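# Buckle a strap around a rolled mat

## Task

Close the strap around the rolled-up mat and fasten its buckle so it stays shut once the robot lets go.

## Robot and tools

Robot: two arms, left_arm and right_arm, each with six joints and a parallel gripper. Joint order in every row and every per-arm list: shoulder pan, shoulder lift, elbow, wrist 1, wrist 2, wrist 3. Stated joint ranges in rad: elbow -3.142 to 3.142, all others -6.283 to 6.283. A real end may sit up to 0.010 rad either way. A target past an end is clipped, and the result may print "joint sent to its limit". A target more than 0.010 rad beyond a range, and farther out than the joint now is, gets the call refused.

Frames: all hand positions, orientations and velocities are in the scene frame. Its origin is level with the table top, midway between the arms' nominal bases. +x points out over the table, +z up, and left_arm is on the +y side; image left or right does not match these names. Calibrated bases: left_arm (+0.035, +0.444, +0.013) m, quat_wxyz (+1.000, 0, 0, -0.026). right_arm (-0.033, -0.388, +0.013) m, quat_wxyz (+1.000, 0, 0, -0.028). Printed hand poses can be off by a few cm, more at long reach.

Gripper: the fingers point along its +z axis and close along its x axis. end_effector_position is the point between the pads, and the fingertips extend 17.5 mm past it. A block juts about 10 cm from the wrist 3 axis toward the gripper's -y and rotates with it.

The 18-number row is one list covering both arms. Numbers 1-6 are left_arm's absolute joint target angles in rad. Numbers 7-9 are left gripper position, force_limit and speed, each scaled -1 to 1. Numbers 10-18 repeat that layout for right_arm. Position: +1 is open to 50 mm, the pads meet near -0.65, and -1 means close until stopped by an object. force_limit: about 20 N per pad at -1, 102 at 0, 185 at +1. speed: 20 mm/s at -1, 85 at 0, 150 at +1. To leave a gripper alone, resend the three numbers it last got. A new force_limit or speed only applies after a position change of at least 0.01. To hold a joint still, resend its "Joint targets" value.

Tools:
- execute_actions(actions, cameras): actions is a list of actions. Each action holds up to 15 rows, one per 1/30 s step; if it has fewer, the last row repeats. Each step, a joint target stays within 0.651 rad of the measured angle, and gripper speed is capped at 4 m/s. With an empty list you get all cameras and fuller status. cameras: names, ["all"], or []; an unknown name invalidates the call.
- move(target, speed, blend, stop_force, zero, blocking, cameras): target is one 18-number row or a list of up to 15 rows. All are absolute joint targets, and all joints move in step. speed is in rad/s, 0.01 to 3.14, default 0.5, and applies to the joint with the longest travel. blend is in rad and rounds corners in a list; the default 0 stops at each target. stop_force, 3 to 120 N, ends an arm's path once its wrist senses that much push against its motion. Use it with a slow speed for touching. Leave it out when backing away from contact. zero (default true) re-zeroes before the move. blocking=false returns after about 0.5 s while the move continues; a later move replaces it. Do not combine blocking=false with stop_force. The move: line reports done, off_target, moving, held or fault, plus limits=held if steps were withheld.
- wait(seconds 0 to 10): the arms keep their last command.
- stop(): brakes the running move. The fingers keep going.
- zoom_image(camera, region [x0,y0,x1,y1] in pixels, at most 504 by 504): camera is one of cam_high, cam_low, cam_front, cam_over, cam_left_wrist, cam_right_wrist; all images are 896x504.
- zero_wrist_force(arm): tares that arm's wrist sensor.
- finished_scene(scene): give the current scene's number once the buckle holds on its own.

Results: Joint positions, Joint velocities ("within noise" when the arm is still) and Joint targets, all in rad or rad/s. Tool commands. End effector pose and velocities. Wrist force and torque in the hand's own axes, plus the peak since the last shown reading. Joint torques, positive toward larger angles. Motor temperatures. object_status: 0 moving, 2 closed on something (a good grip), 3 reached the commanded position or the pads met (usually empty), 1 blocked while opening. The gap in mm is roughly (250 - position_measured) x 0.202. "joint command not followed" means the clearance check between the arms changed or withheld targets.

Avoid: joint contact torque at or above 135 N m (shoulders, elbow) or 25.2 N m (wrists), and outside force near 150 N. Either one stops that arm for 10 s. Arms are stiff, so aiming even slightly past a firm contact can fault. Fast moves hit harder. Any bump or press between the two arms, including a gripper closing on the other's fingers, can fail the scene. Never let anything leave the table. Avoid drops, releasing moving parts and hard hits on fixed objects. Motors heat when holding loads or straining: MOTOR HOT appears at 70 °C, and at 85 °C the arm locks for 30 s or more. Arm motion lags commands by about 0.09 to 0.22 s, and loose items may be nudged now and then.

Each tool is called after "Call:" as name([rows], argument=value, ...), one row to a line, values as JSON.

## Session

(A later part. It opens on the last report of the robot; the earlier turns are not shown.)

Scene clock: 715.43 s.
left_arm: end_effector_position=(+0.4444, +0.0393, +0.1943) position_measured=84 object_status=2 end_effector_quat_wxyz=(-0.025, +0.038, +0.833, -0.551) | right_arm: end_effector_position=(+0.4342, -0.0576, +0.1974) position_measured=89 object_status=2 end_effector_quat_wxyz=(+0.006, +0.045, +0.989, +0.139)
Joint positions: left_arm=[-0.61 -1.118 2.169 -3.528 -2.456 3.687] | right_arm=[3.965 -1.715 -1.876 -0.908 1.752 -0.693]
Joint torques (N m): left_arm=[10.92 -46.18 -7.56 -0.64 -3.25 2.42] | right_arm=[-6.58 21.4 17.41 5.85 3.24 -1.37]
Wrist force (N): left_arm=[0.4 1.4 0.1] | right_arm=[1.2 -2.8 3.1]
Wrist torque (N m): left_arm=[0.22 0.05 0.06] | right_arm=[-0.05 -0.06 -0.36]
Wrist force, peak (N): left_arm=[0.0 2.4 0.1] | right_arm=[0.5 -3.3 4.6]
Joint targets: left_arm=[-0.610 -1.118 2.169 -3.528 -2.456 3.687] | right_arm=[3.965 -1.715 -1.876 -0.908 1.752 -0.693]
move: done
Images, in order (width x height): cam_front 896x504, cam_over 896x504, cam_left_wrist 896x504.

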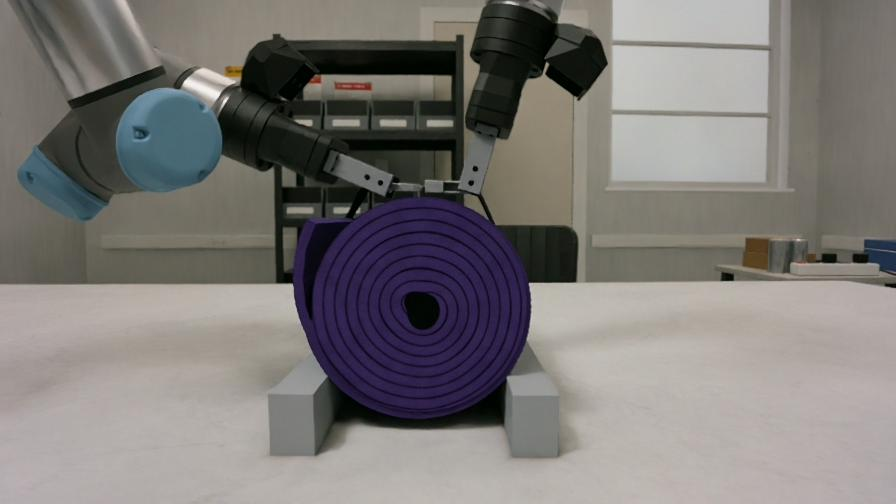

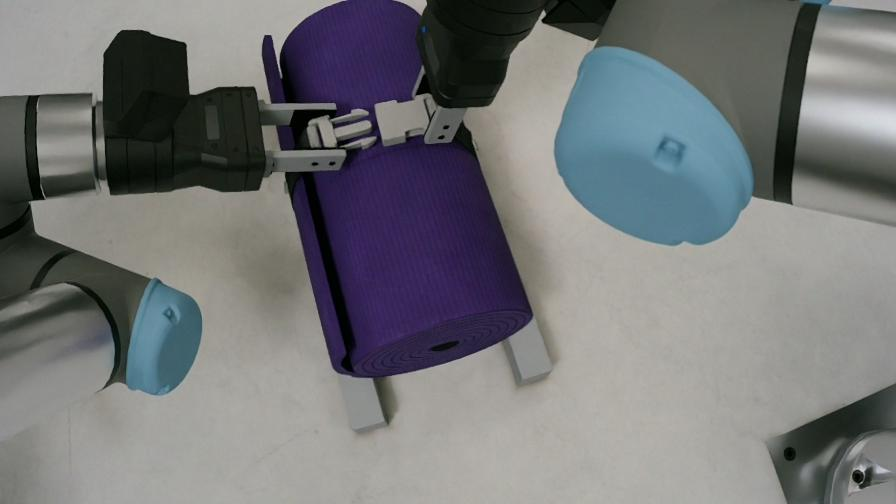

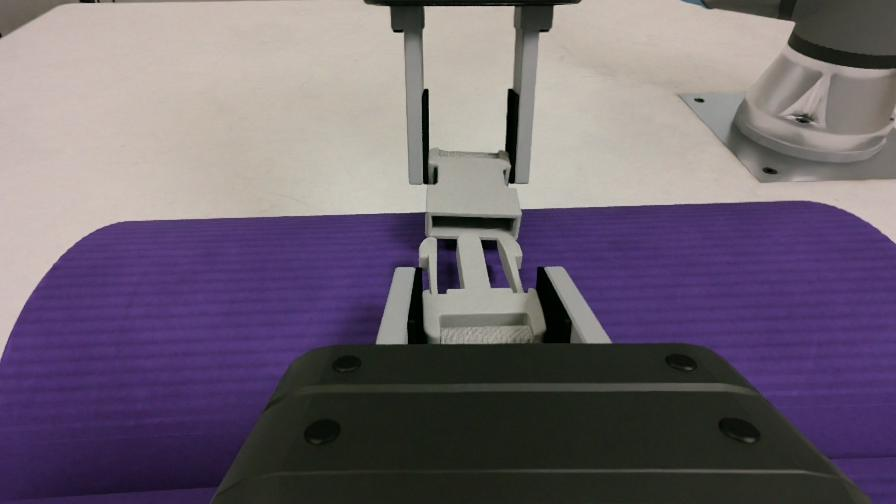

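Call:
move(target=[-0.6359,-1.1089,2.1565,-3.5432,-2.4355,3.6624,-0.98,-0.3,-1,3.9649,-1.7151,-1.8761,-0.9076,1.7522,-0.6934,-0.98,0.1,-1], speed=0.015, stop_force=14, cameras=["cam_left_wrist","cam_front","cam_over"])

Call:
zoom_image(camera="cam_left_wrist", region=[380, 160, 580, 340])

Call:
zoom_image(camera="cam_over", region=[240, 80, 500, 210])

Call:
zoom_image(camera="cam_front", region=[340, 150, 500, 230])

Scene clock: 732.63 s.
left_arm: end_effector_position=(+0.4435, +0.0324, +0.1943) position_measured=84 object_status=2 end_effector_quat_wxyz=(-0.025, +0.037, +0.833, -0.551) | right_arm: end_effector_position=(+0.4342, -0.0576, +0.1974) position_measured=89 object_status=2 end_effector_quat_wxyz=(+0.006, +0.045, +0.989, +0.139)
Joint positions: left_arm=[-0.624 -1.113 2.162 -3.536 -2.445 3.674] | right_arm=[3.965 -1.715 -1.876 -0.908 1.752 -0.693]
Joint torques (N m): left_arm=[5.53 -46.04 -11.52 -0.86 -3.71 2.63] | right_arm=[13.69 21.56 38.83 8.51 3.28 -1.19]
Wrist force (N): left_arm=[1.0 7.7 -12.6] | right_arm=[0.3 -18.1 -0.3]
Wrist torque (N m): left_arm=[0.21 0.05 0.05] | right_arm=[-0.22 -0.08 -0.33]
Wrist force, peak (N): left_arm=[0.7 10.1 -16.2] | right_arm=[0.0 -22.1 -1.3]
Joint targets: left_arm=[-0.624 -1.113 2.162 -3.536 -2.445 3.674] | right_arm=[3.965 -1.715 -1.876 -0.908 1.752 -0.693]
move: contact (left_arm); left_arm: the shoulder pan is farthest, 0.012 rad from its target
Images, in order (width x height): cam_front 896x504, cam_over 896x504, cam_left_wrist 896x504.

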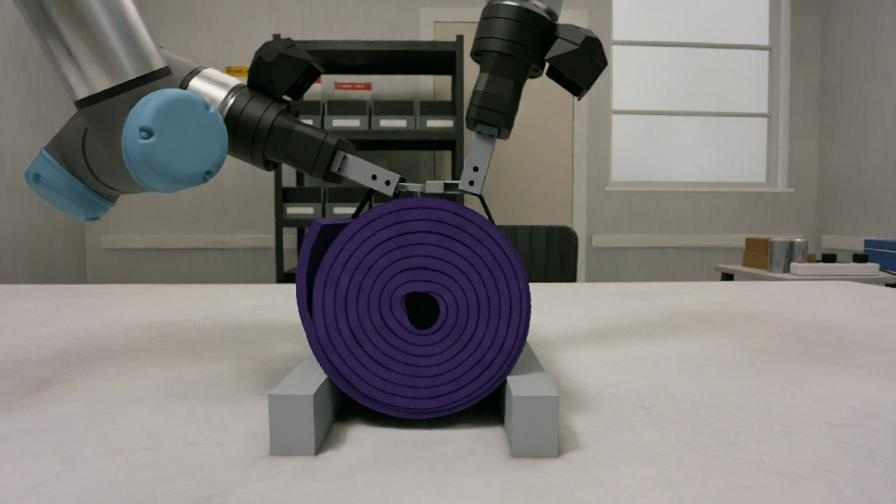

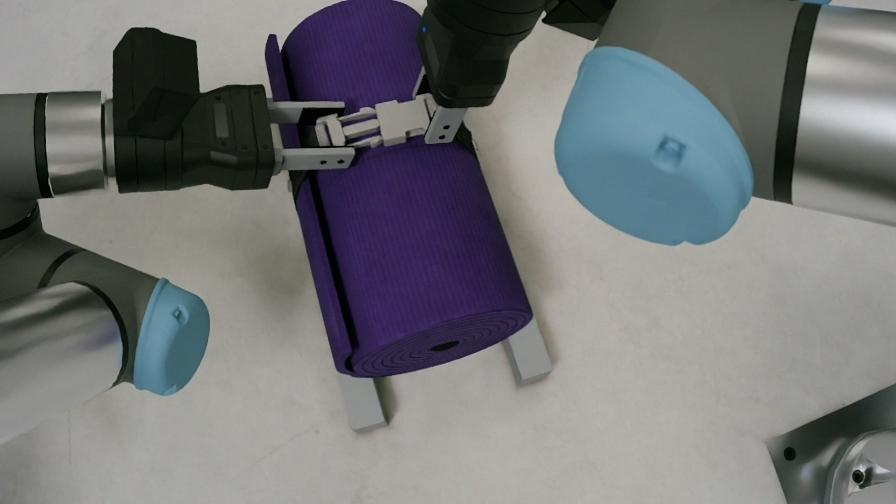

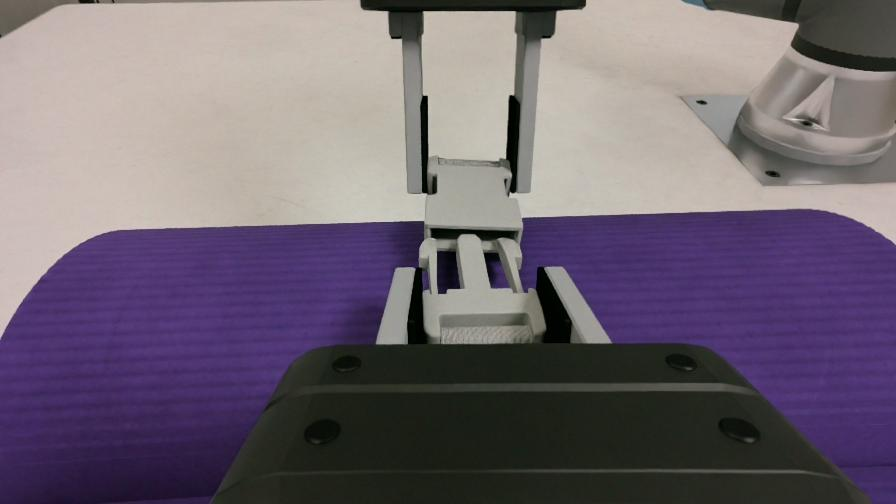

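Scaled by 2.520.

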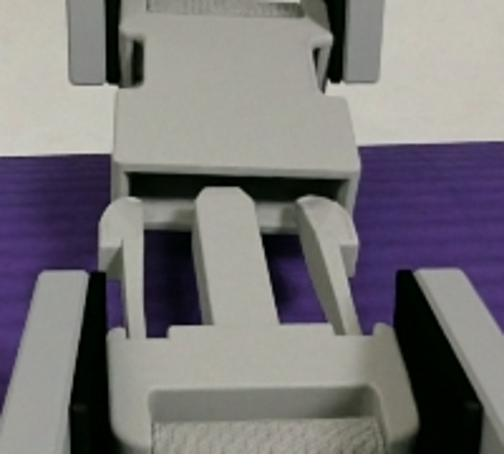

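Scaled by 1.938.

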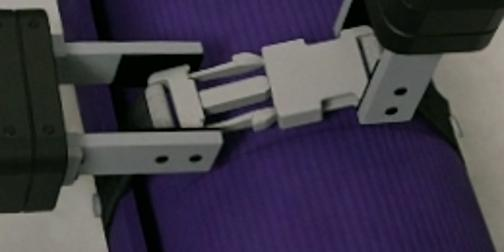

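Scaled by 3.150.

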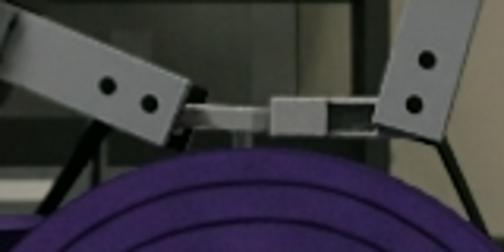

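Call:
move(target=[-0.6724,-1.0931,2.1327,-3.5598,-2.4060,3.6297,-0.98,-0.3,-1,3.9649,-1.7151,-1.8761,-0.9076,1.7522,-0.6934,-0.98,0.1,-1], speed=0.015, stop_force=16, cameras=["cam_left_wrist","cam_front","cam_over"])

Call:
zoom_image(camera="cam_left_wrist", region=[380, 160, 580, 340])

Call:
zoom_image(camera="cam_over", region=[240, 80, 500, 210])

Call:
zoom_image(camera="cam_front", region=[340, 150, 500, 230])

Scene clock: 741.97 s.
left_arm: end_effector_position=(+0.4435, +0.0316, +0.1943) position_measured=84 object_status=2 end_effector_quat_wxyz=(-0.025, +0.037, +0.833, -0.551) | right_arm: end_effector_position=(+0.4342, -0.0576, +0.1974) position_measured=89 object_status=2 end_effector_quat_wxyz=(+0.006, +0.045, +0.989, +0.139)
Joint positions: left_arm=[-0.626 -1.113 2.161 -3.537 -2.443 3.672] | right_arm=[3.965 -1.715 -1.876 -0.908 1.752 -0.693]
Joint torques (N m): left_arm=[-3.44 -45.36 -11.88 -1.01 -5.38 2.43] | right_arm=[13.38 23.67 38.58 12.06 5.42 -0.81]
Wrist force (N): left_arm=[-2.3 12.7 -26.3] | right_arm=[4.0 -31.2 -3.4]
Wrist torque (N m): left_arm=[0.17 -0.12 0.01] | right_arm=[0.22 0.00 -0.45]
Wrist force, peak (N): left_arm=[-0.9 15.4 -32.0] | right_arm=[2.6 -37.2 -5.7]
Joint targets: left_arm=[-0.626 -1.113 2.161 -3.537 -2.443 3.672] | right_arm=[3.965 -1.715 -1.876 -0.908 1.752 -0.693]
move: contact (left_arm); left_arm: the shoulder pan is farthest, 0.047 rad from its target
Images, in order (width x height): cam_front 896x504, cam_over 896x504, cam_left_wrist 896x504.

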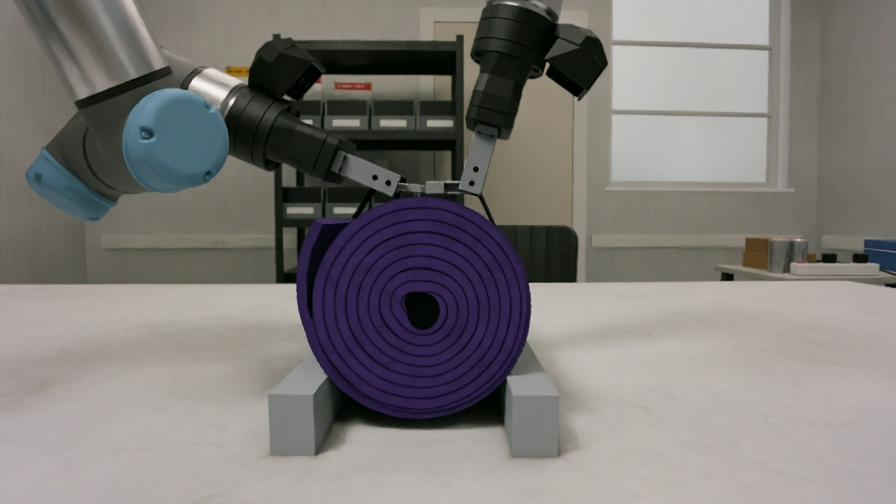

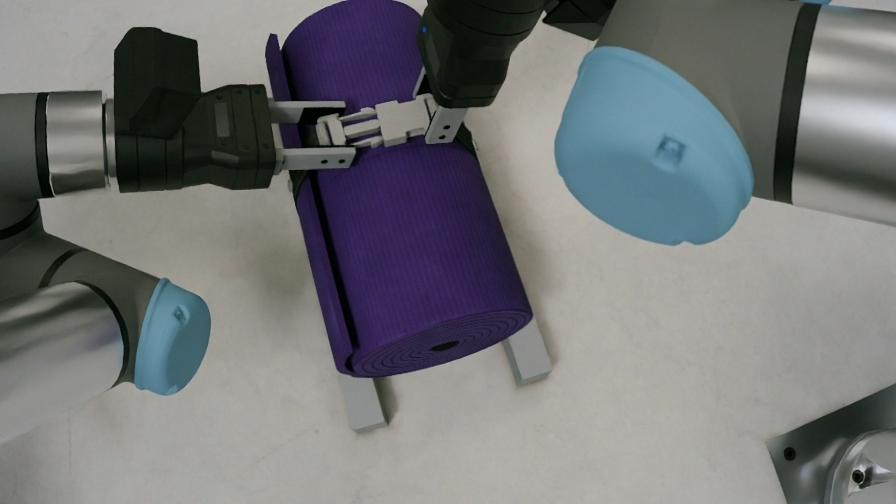

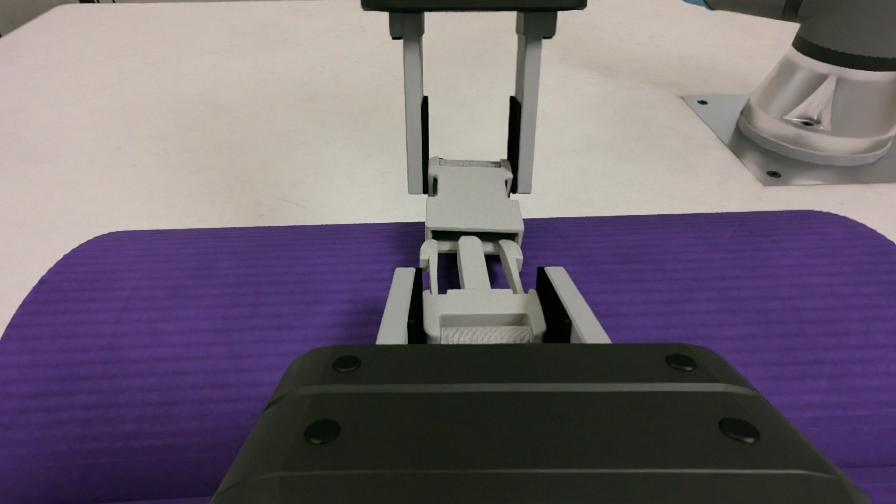

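Scaled by 2.520.

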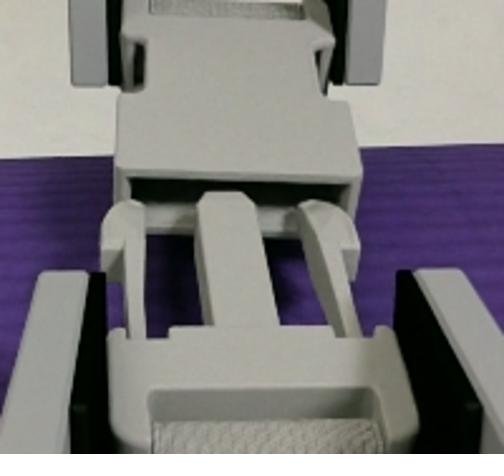

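Scaled by 1.938.

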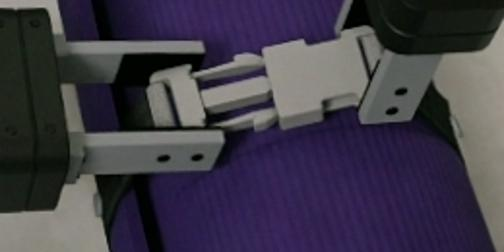

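Scaled by 3.150.

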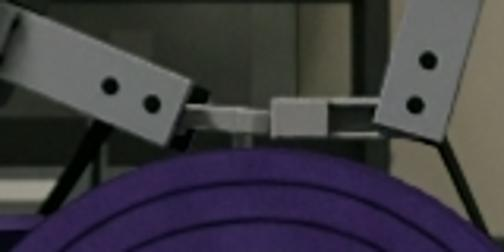

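Call:
move(target=[-0.6231,-1.118,2.1692,-3.5375,-2.4459,3.6746,-0.98,-0.3,-1,3.9649,-1.7151,-1.8761,-0.9076,1.7522,-0.6934,-0.98,0.1,-1], speed=0.03, cameras=["cam_left_wrist","cam_front","cam_over"])

Call:
zoom_image(camera="cam_left_wrist", region=[380, 160, 580, 340])

Call:
zoom_image(camera="cam_over", region=[240, 80, 500, 210])

Call:
zoom_image(camera="cam_front", region=[340, 150, 500, 230])

Scene clock: 772.30 s.
left_arm: end_effector_position=(+0.4416, +0.0343, +0.1948) position_measured=84 object_status=2 end_effector_quat_wxyz=(-0.025, +0.038, +0.833, -0.551) | right_arm: end_effector_position=(+0.4342, -0.0575, +0.1974) position_measured=89 object_status=2 end_effector_quat_wxyz=(+0.006, +0.045, +0.989, +0.139)
Joint positions: left_arm=[-0.623 -1.118 2.169 -3.538 -2.446 3.675] | right_arm=[3.965 -1.715 -1.876 -0.908 1.752 -0.693]
Joint torques (N m): left_arm=[9.37 -39.28 -15.18 -5.77 -2.86 2.04] | right_arm=[0.14 25.52 28.19 3.39 -2.02 -0.65]
Wrist force (N): left_arm=[0.0 2.3 0.4] | right_arm=[1.7 -4.7 4.6]
Wrist torque (N m): left_arm=[0.24 0.03 -0.05] | right_arm=[-0.29 -0.28 -0.35]
Wrist force, peak (N): left_arm=[-2.9 13.8 -26.0] | right_arm=[3.6 -31.7 -3.4]
Joint targets: left_arm=[-0.623 -1.118 2.169 -3.538 -2.446 3.675] | right_arm=[3.965 -1.715 -1.876 -0.908 1.752 -0.693]
move: done
Images, in order (width x height): cam_front 896x504, cam_over 896x504, cam_left_wrist 896x504.

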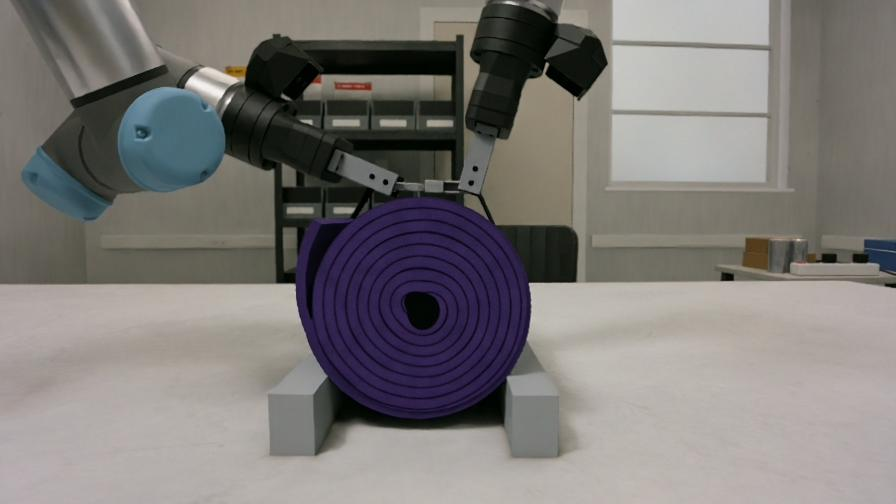

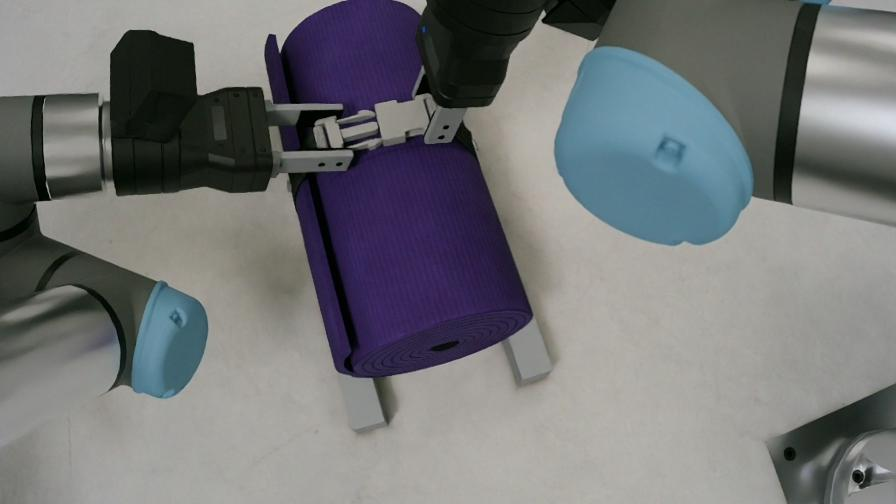

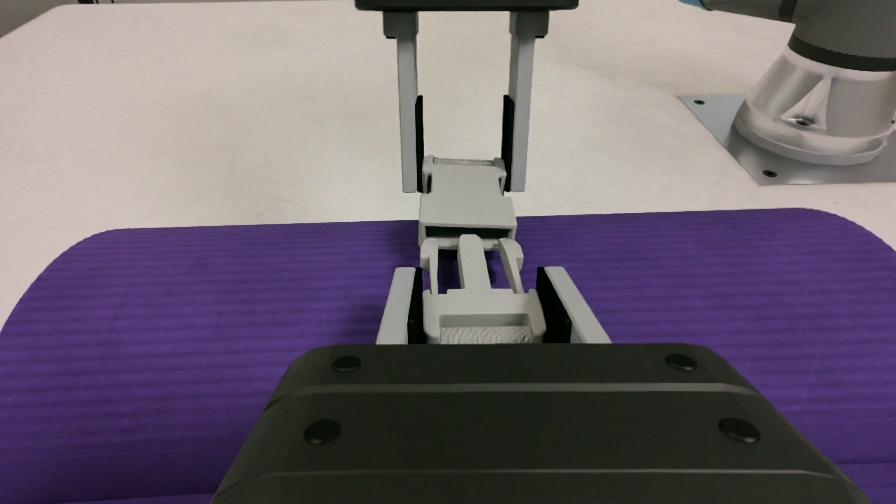

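Scaled by 2.520.

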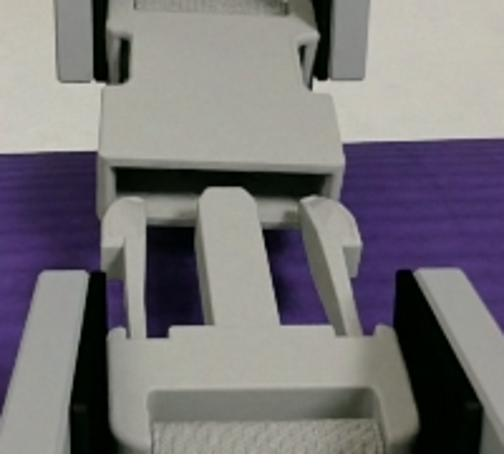

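Scaled by 1.938.

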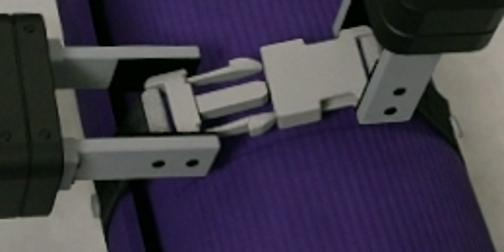

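Scaled by 3.150.

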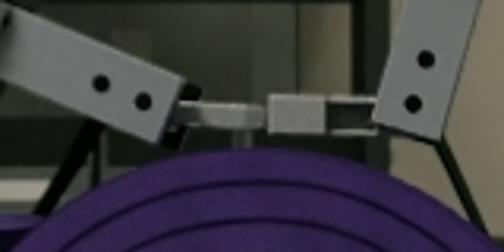

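Call:
move(target=[-0.6224,-1.1179,2.1678,-3.5366,-2.4464,3.6743,-1,0,-1,3.9649,-1.7151,-1.8761,-0.9076,1.7522,-0.6934,-0.98,0.1,-1], speed=0.03)

Call:
move(target=[-0.6767,-1.0943,2.1319,-3.5603,-2.4026,3.6263,-1,0,-1,3.9649,-1.7151,-1.8761,-0.9076,1.7522,-0.6934,-0.98,0.1,-1], speed=0.015, stop_force=24, cameras=["cam_left_wrist","cam_front","cam_over"])

Call:
zoom_image(camera="cam_left_wrist", region=[380, 160, 580, 340])

Call:
zoom_image(camera="cam_over", region=[240, 80, 500, 210])

Call:
zoom_image(camera="cam_front", region=[340, 150, 500, 230])

Scene clock: 797.93 s.
left_arm: end_effector_position=(+0.4422, +0.0342, +0.1952) position_measured=86 object_status=2 end_effector_quat_wxyz=(-0.025, +0.037, +0.833, -0.552) | right_arm: end_effector_position=(+0.4342, -0.0576, +0.1974) position_measured=89 object_status=2 end_effector_quat_wxyz=(+0.006, +0.045, +0.989, +0.139)
Joint positions: left_arm=[-0.622 -1.118 2.168 -3.537 -2.446 3.674] | right_arm=[3.965 -1.715 -1.876 -0.908 1.752 -0.693]
Joint torques (N m): left_arm=[10.79 -30.48 -20.3 -0.89 -3.11 -2.79] | right_arm=[-6.71 26.88 18.41 3.46 -1.91 -0.3]
Wrist force (N): left_arm=[0.4 1.9 0.2] | right_arm=[2.0 -4.3 3.9]
Wrist torque (N m): left_arm=[0.21 0.03 -0.04] | right_arm=[-0.26 -0.25 -0.35]
Wrist force, peak (N): left_arm=[0.1 2.6 0.5] | right_arm=[1.7 -4.6 4.7]
Joint targets: left_arm=[-0.622 -1.118 2.168 -3.537 -2.446 3.674] | right_arm=[3.965 -1.715 -1.876 -0.908 1.752 -0.693]
move: done

Scene clock: 799.20 s.
left_arm: end_effector_position=(+0.4422, +0.0316, +0.1951) position_measured=86 object_status=2 end_effector_quat_wxyz=(-0.025, +0.037, +0.833, -0.552) | right_arm: end_effector_position=(+0.4342, -0.0576, +0.1974) position_measured=89 object_status=2 end_effector_quat_wxyz=(+0.006, +0.045, +0.989, +0.139)
Joint positions: left_arm=[-0.627 -1.116 2.165 -3.539 -2.442 3.67] | right_arm=[3.965 -1.715 -1.876 -0.908 1.752 -0.693]
Joint torques (N m): left_arm=[-0.46 -46.14 -14.79 -1.32 -4.11 2.46] | right_arm=[20.58 27.58 43.05 10.59 8.01 -0.23]
Wrist force (N): left_arm=[2.4 13.9 -24.0] | right_arm=[0.2 -31.2 -4.3]
Wrist torque (N m): left_arm=[0.10 0.06 0.05] | right_arm=[-0.14 -0.32 -0.29]
Wrist force, peak (N): left_arm=[1.4 16.4 -25.9] | right_arm=[1.0 -33.4 -5.6]
Joint targets: left_arm=[-0.627 -1.116 2.165 -3.539 -2.442 3.670] | right_arm=[3.965 -1.715 -1.876 -0.908 1.752 -0.693]
move: contact (left_arm); left_arm: the shoulder pan is farthest, 0.050 rad from its target
Images, in order (width x height): cam_front 896x504, cam_over 896x504, cam_left_wrist 896x504.

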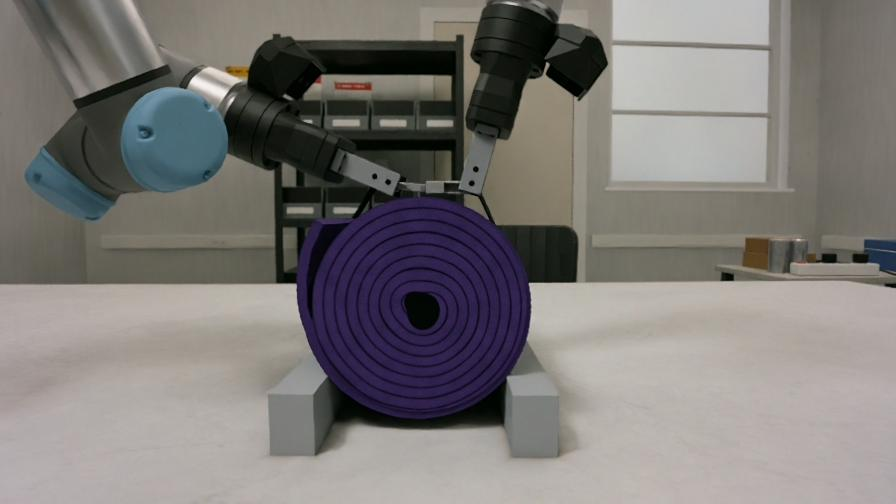

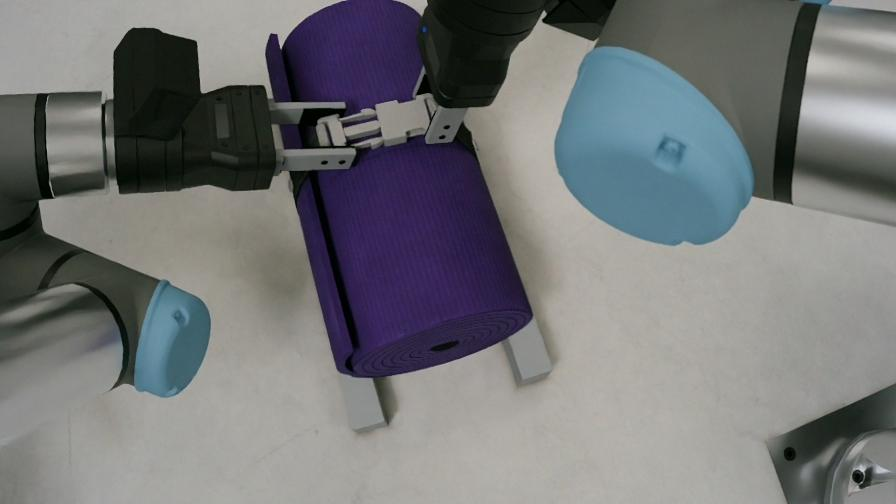

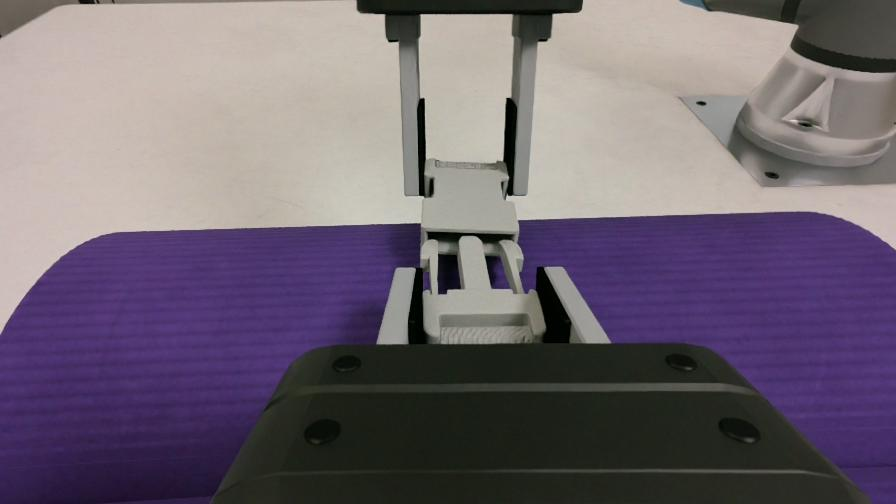

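Scaled by 2.520.

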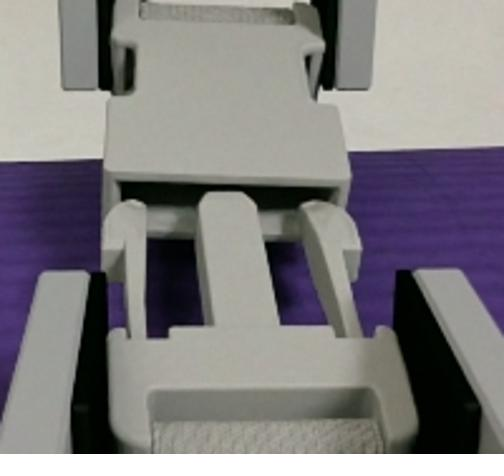

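Scaled by 1.938.

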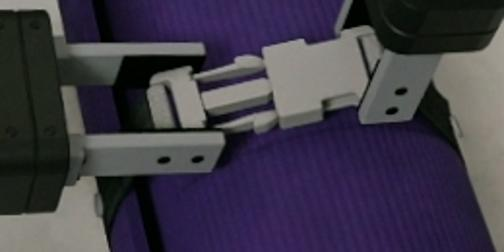

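Scaled by 3.150.

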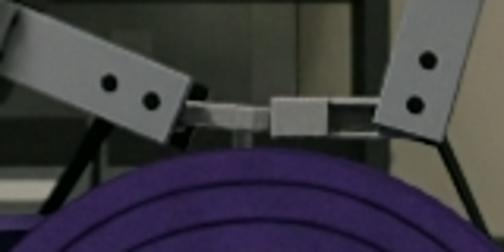

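Call:
zoom_image(camera="cam_left_wrist", region=[415, 220, 530, 300])

Call:
zoom_image(camera="cam_front", region=[390, 165, 480, 210])

Call:
zoom_image(camera="cam_over", region=[310, 85, 440, 160])

Scaled by 4.383.

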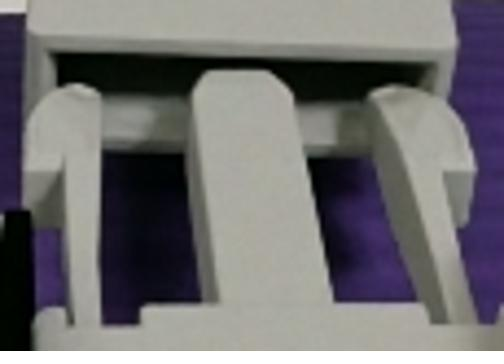

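Scaled by 5.600.

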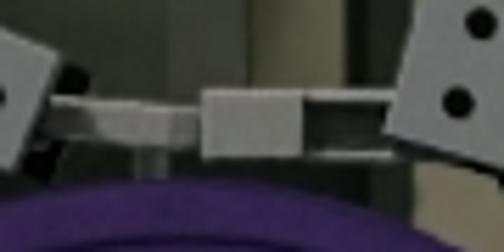

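Scaled by 3.877.

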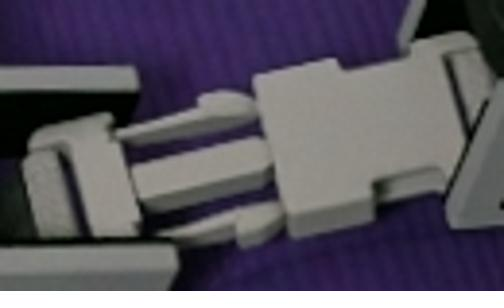

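Call:
move([
  [-0.6224,-1.1179,2.1678,-3.5366,-2.4464,3.6743,-1,0,-1,3.9649,-1.7151,-1.8761,-0.9076,1.7522,-0.6934,-0.98,0.1,-1],
  [-0.5945,-1.0569,2.1453,-3.6192,-2.5206,3.6591,-1,0,-1,3.9649,-1.7151,-1.8761,-0.9076,1.7522,-0.6934,-0.98,0.1,-1],
], speed=0.04, cameras=["cam_left_wrist","cam_front","cam_over"])

Call:
zoom_image(camera="cam_left_wrist", region=[415, 220, 530, 300])

Call:
zoom_image(camera="cam_front", region=[390, 165, 480, 210])

Call:
zoom_image(camera="cam_over", region=[310, 85, 440, 160])

Scene clock: 832.43 s.
left_arm: end_effector_position=(+0.4449, +0.0376, +0.1931) position_measured=86 object_status=2 end_effector_quat_wxyz=(-0.034, +0.047, +0.815, -0.576) | right_arm: end_effector_position=(+0.4342, -0.0576, +0.1974) position_measured=89 object_status=2 end_effector_quat_wxyz=(+0.006, +0.045, +0.989, +0.139)
Joint positions: left_arm=[-0.594 -1.057 2.145 -3.62 -2.521 3.659] | right_arm=[3.965 -1.715 -1.876 -0.908 1.752 -0.693]
Joint torques (N m): left_arm=[0.46 -44.5 -15.33 -1.22 0.49 -1.8] | right_arm=[-7.21 30.44 16.87 3.33 -1.91 0.27]
Wrist force (N): left_arm=[0.2 1.9 0.3] | right_arm=[0.8 -5.8 4.1]
Wrist torque (N m): left_arm=[0.24 0.04 0.08] | right_arm=[-0.49 -0.09 -0.35]
Wrist force, peak (N): left_arm=[1.8 14.9 -24.3] | right_arm=[-0.5 -31.9 -3.4]
Joint targets: left_arm=[-0.595 -1.057 2.145 -3.619 -2.521 3.659] | right_arm=[3.965 -1.715 -1.876 -0.908 1.752 -0.693]
move: done
Images, in order (width x height): cam_front 896x504, cam_over 896x504, cam_left_wrist 896x504.

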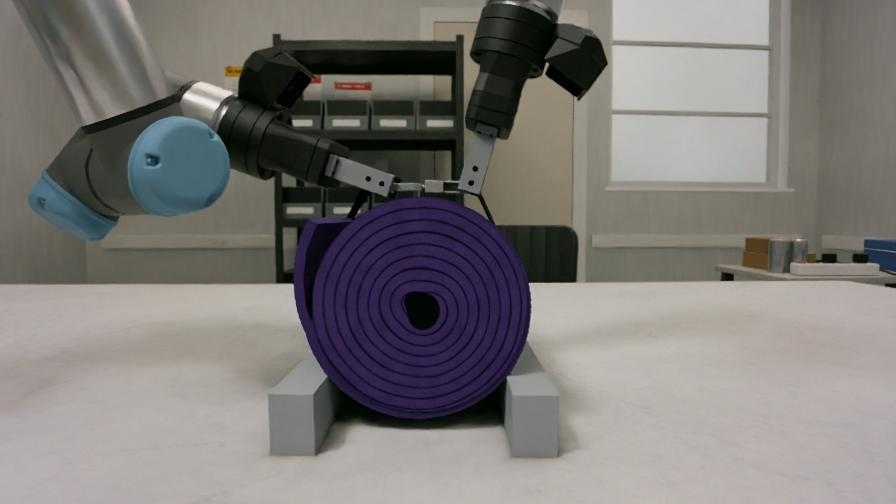

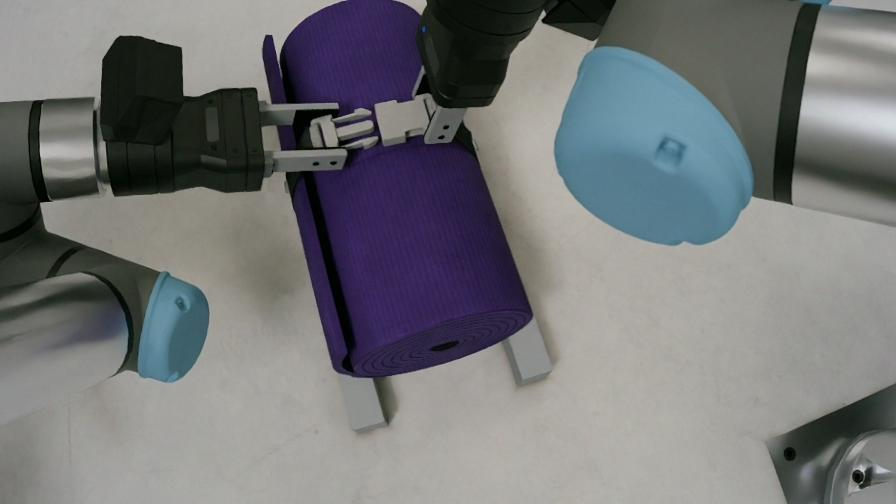

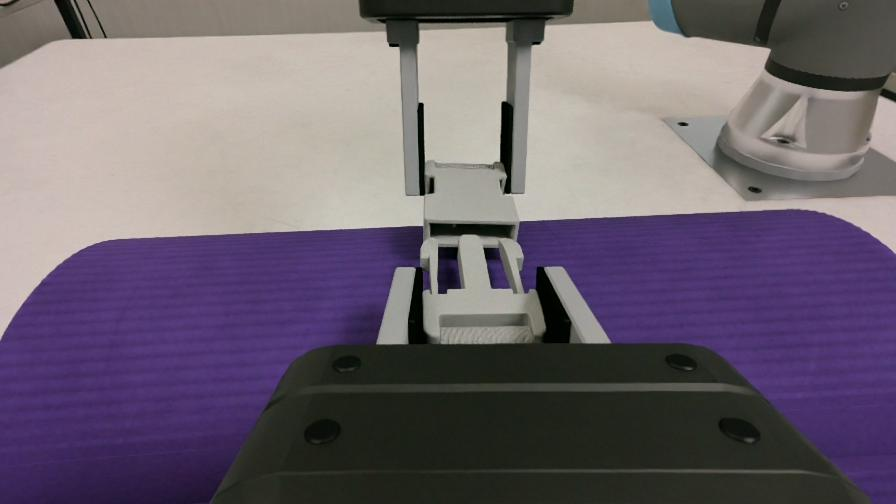

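Scaled by 4.383.

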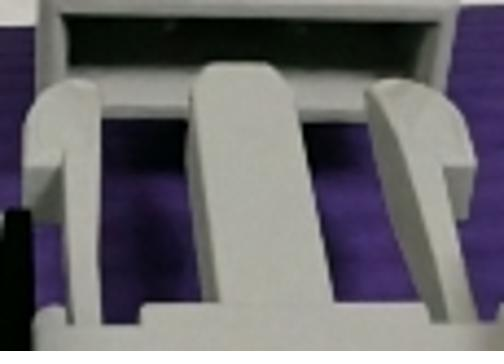

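Scaled by 5.600.

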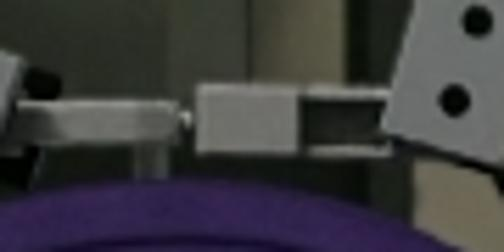

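Scaled by 3.877.

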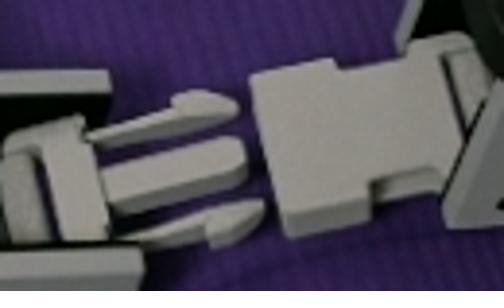

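Call:
move(target=[-0.6462,-1.0365,2.1128,-3.6456,-2.4771,3.6110,-1,0,-1,3.9649,-1.7151,-1.8761,-0.9076,1.7522,-0.6934,-0.98,0.1,-1], speed=0.015, stop_force=26, cameras=["cam_left_wrist","cam_front","cam_over"])

Call:
zoom_image(camera="cam_left_wrist", region=[415, 220, 530, 300])

Call:
zoom_image(camera="cam_front", region=[390, 165, 480, 210])

Call:
zoom_image(camera="cam_over", region=[310, 85, 440, 160])

Scene clock: 845.70 s.
left_arm: end_effector_position=(+0.4425, +0.0096, +0.1930) position_measured=86 object_status=2 end_effector_quat_wxyz=(-0.033, +0.047, +0.815, -0.576) | right_arm: end_effector_position=(+0.4342, -0.0575, +0.1974) position_measured=89 object_status=2 end_effector_quat_wxyz=(+0.006, +0.045, +0.989, +0.139)
Joint positions: left_arm=[-0.646 -1.036 2.113 -3.646 -2.477 3.611] | right_arm=[3.965 -1.715 -1.876 -0.908 1.752 -0.693]
Joint torques (N m): left_arm=[9.06 -42.96 -16.27 -3.31 0.38 2.26] | right_arm=[12.03 33.55 21.78 3.26 6.21 0.78]
Wrist force (N): left_arm=[16.6 7.7 -11.6] | right_arm=[-13.4 -19.8 0.1]
Wrist torque (N m): left_arm=[0.27 0.47 0.20] | right_arm=[-0.83 -0.37 0.04]
Wrist force, peak (N): left_arm=[16.6 9.1 -18.8] | right_arm=[-13.1 -27.1 -2.3]
Joint targets: left_arm=[-0.646 -1.036 2.113 -3.646 -2.477 3.611] | right_arm=[3.965 -1.715 -1.876 -0.908 1.752 -0.693]
move: done
Images, in order (width x height): cam_front 896x504, cam_over 896x504, cam_left_wrist 896x504.

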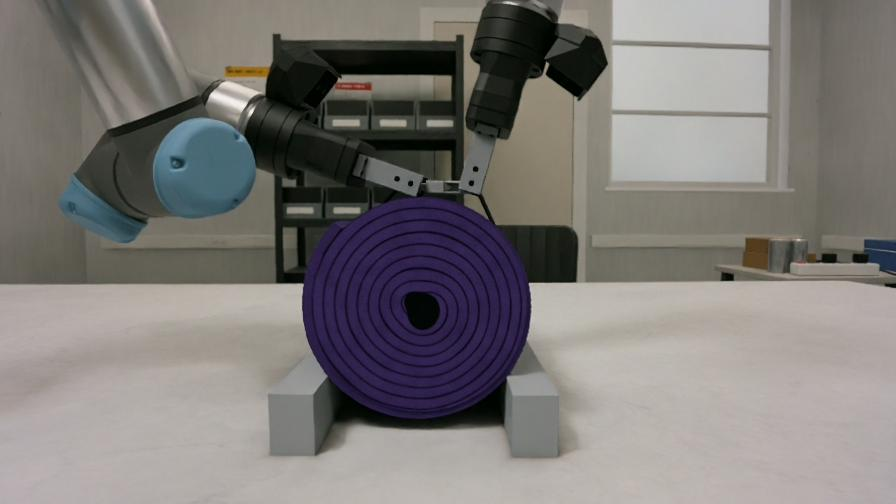

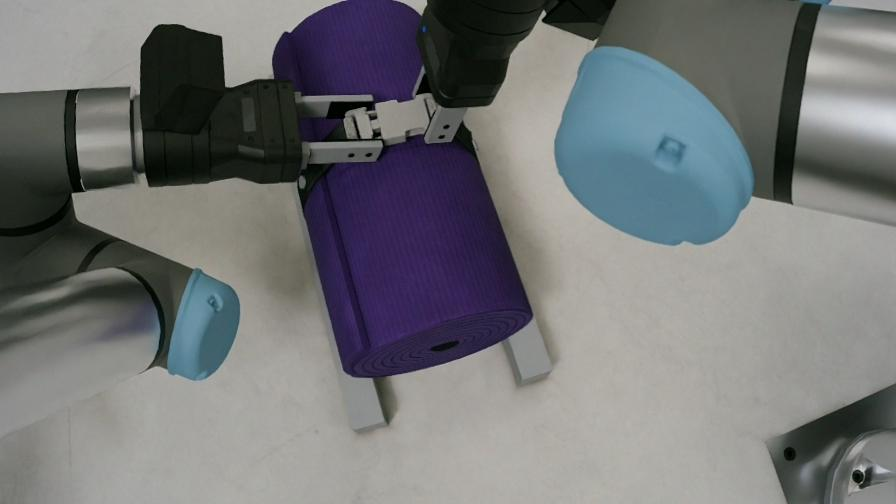

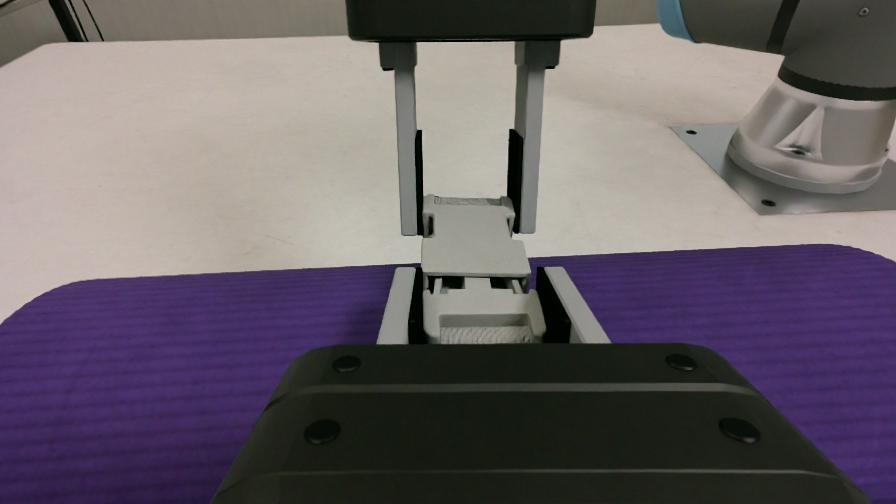

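Scaled by 4.383.

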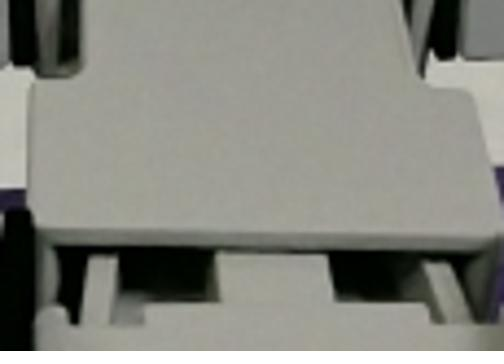

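Scaled by 5.600.

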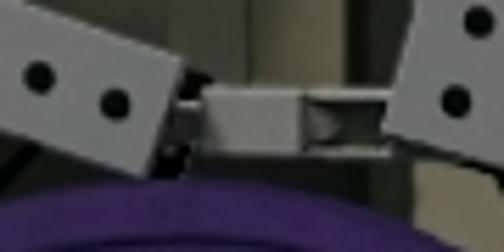

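Scaled by 3.877.

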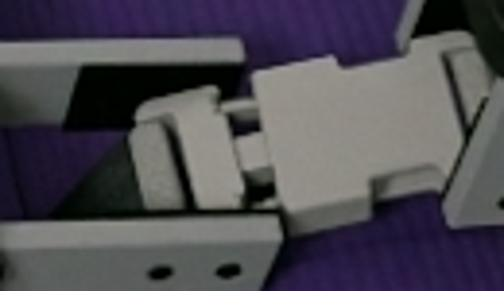

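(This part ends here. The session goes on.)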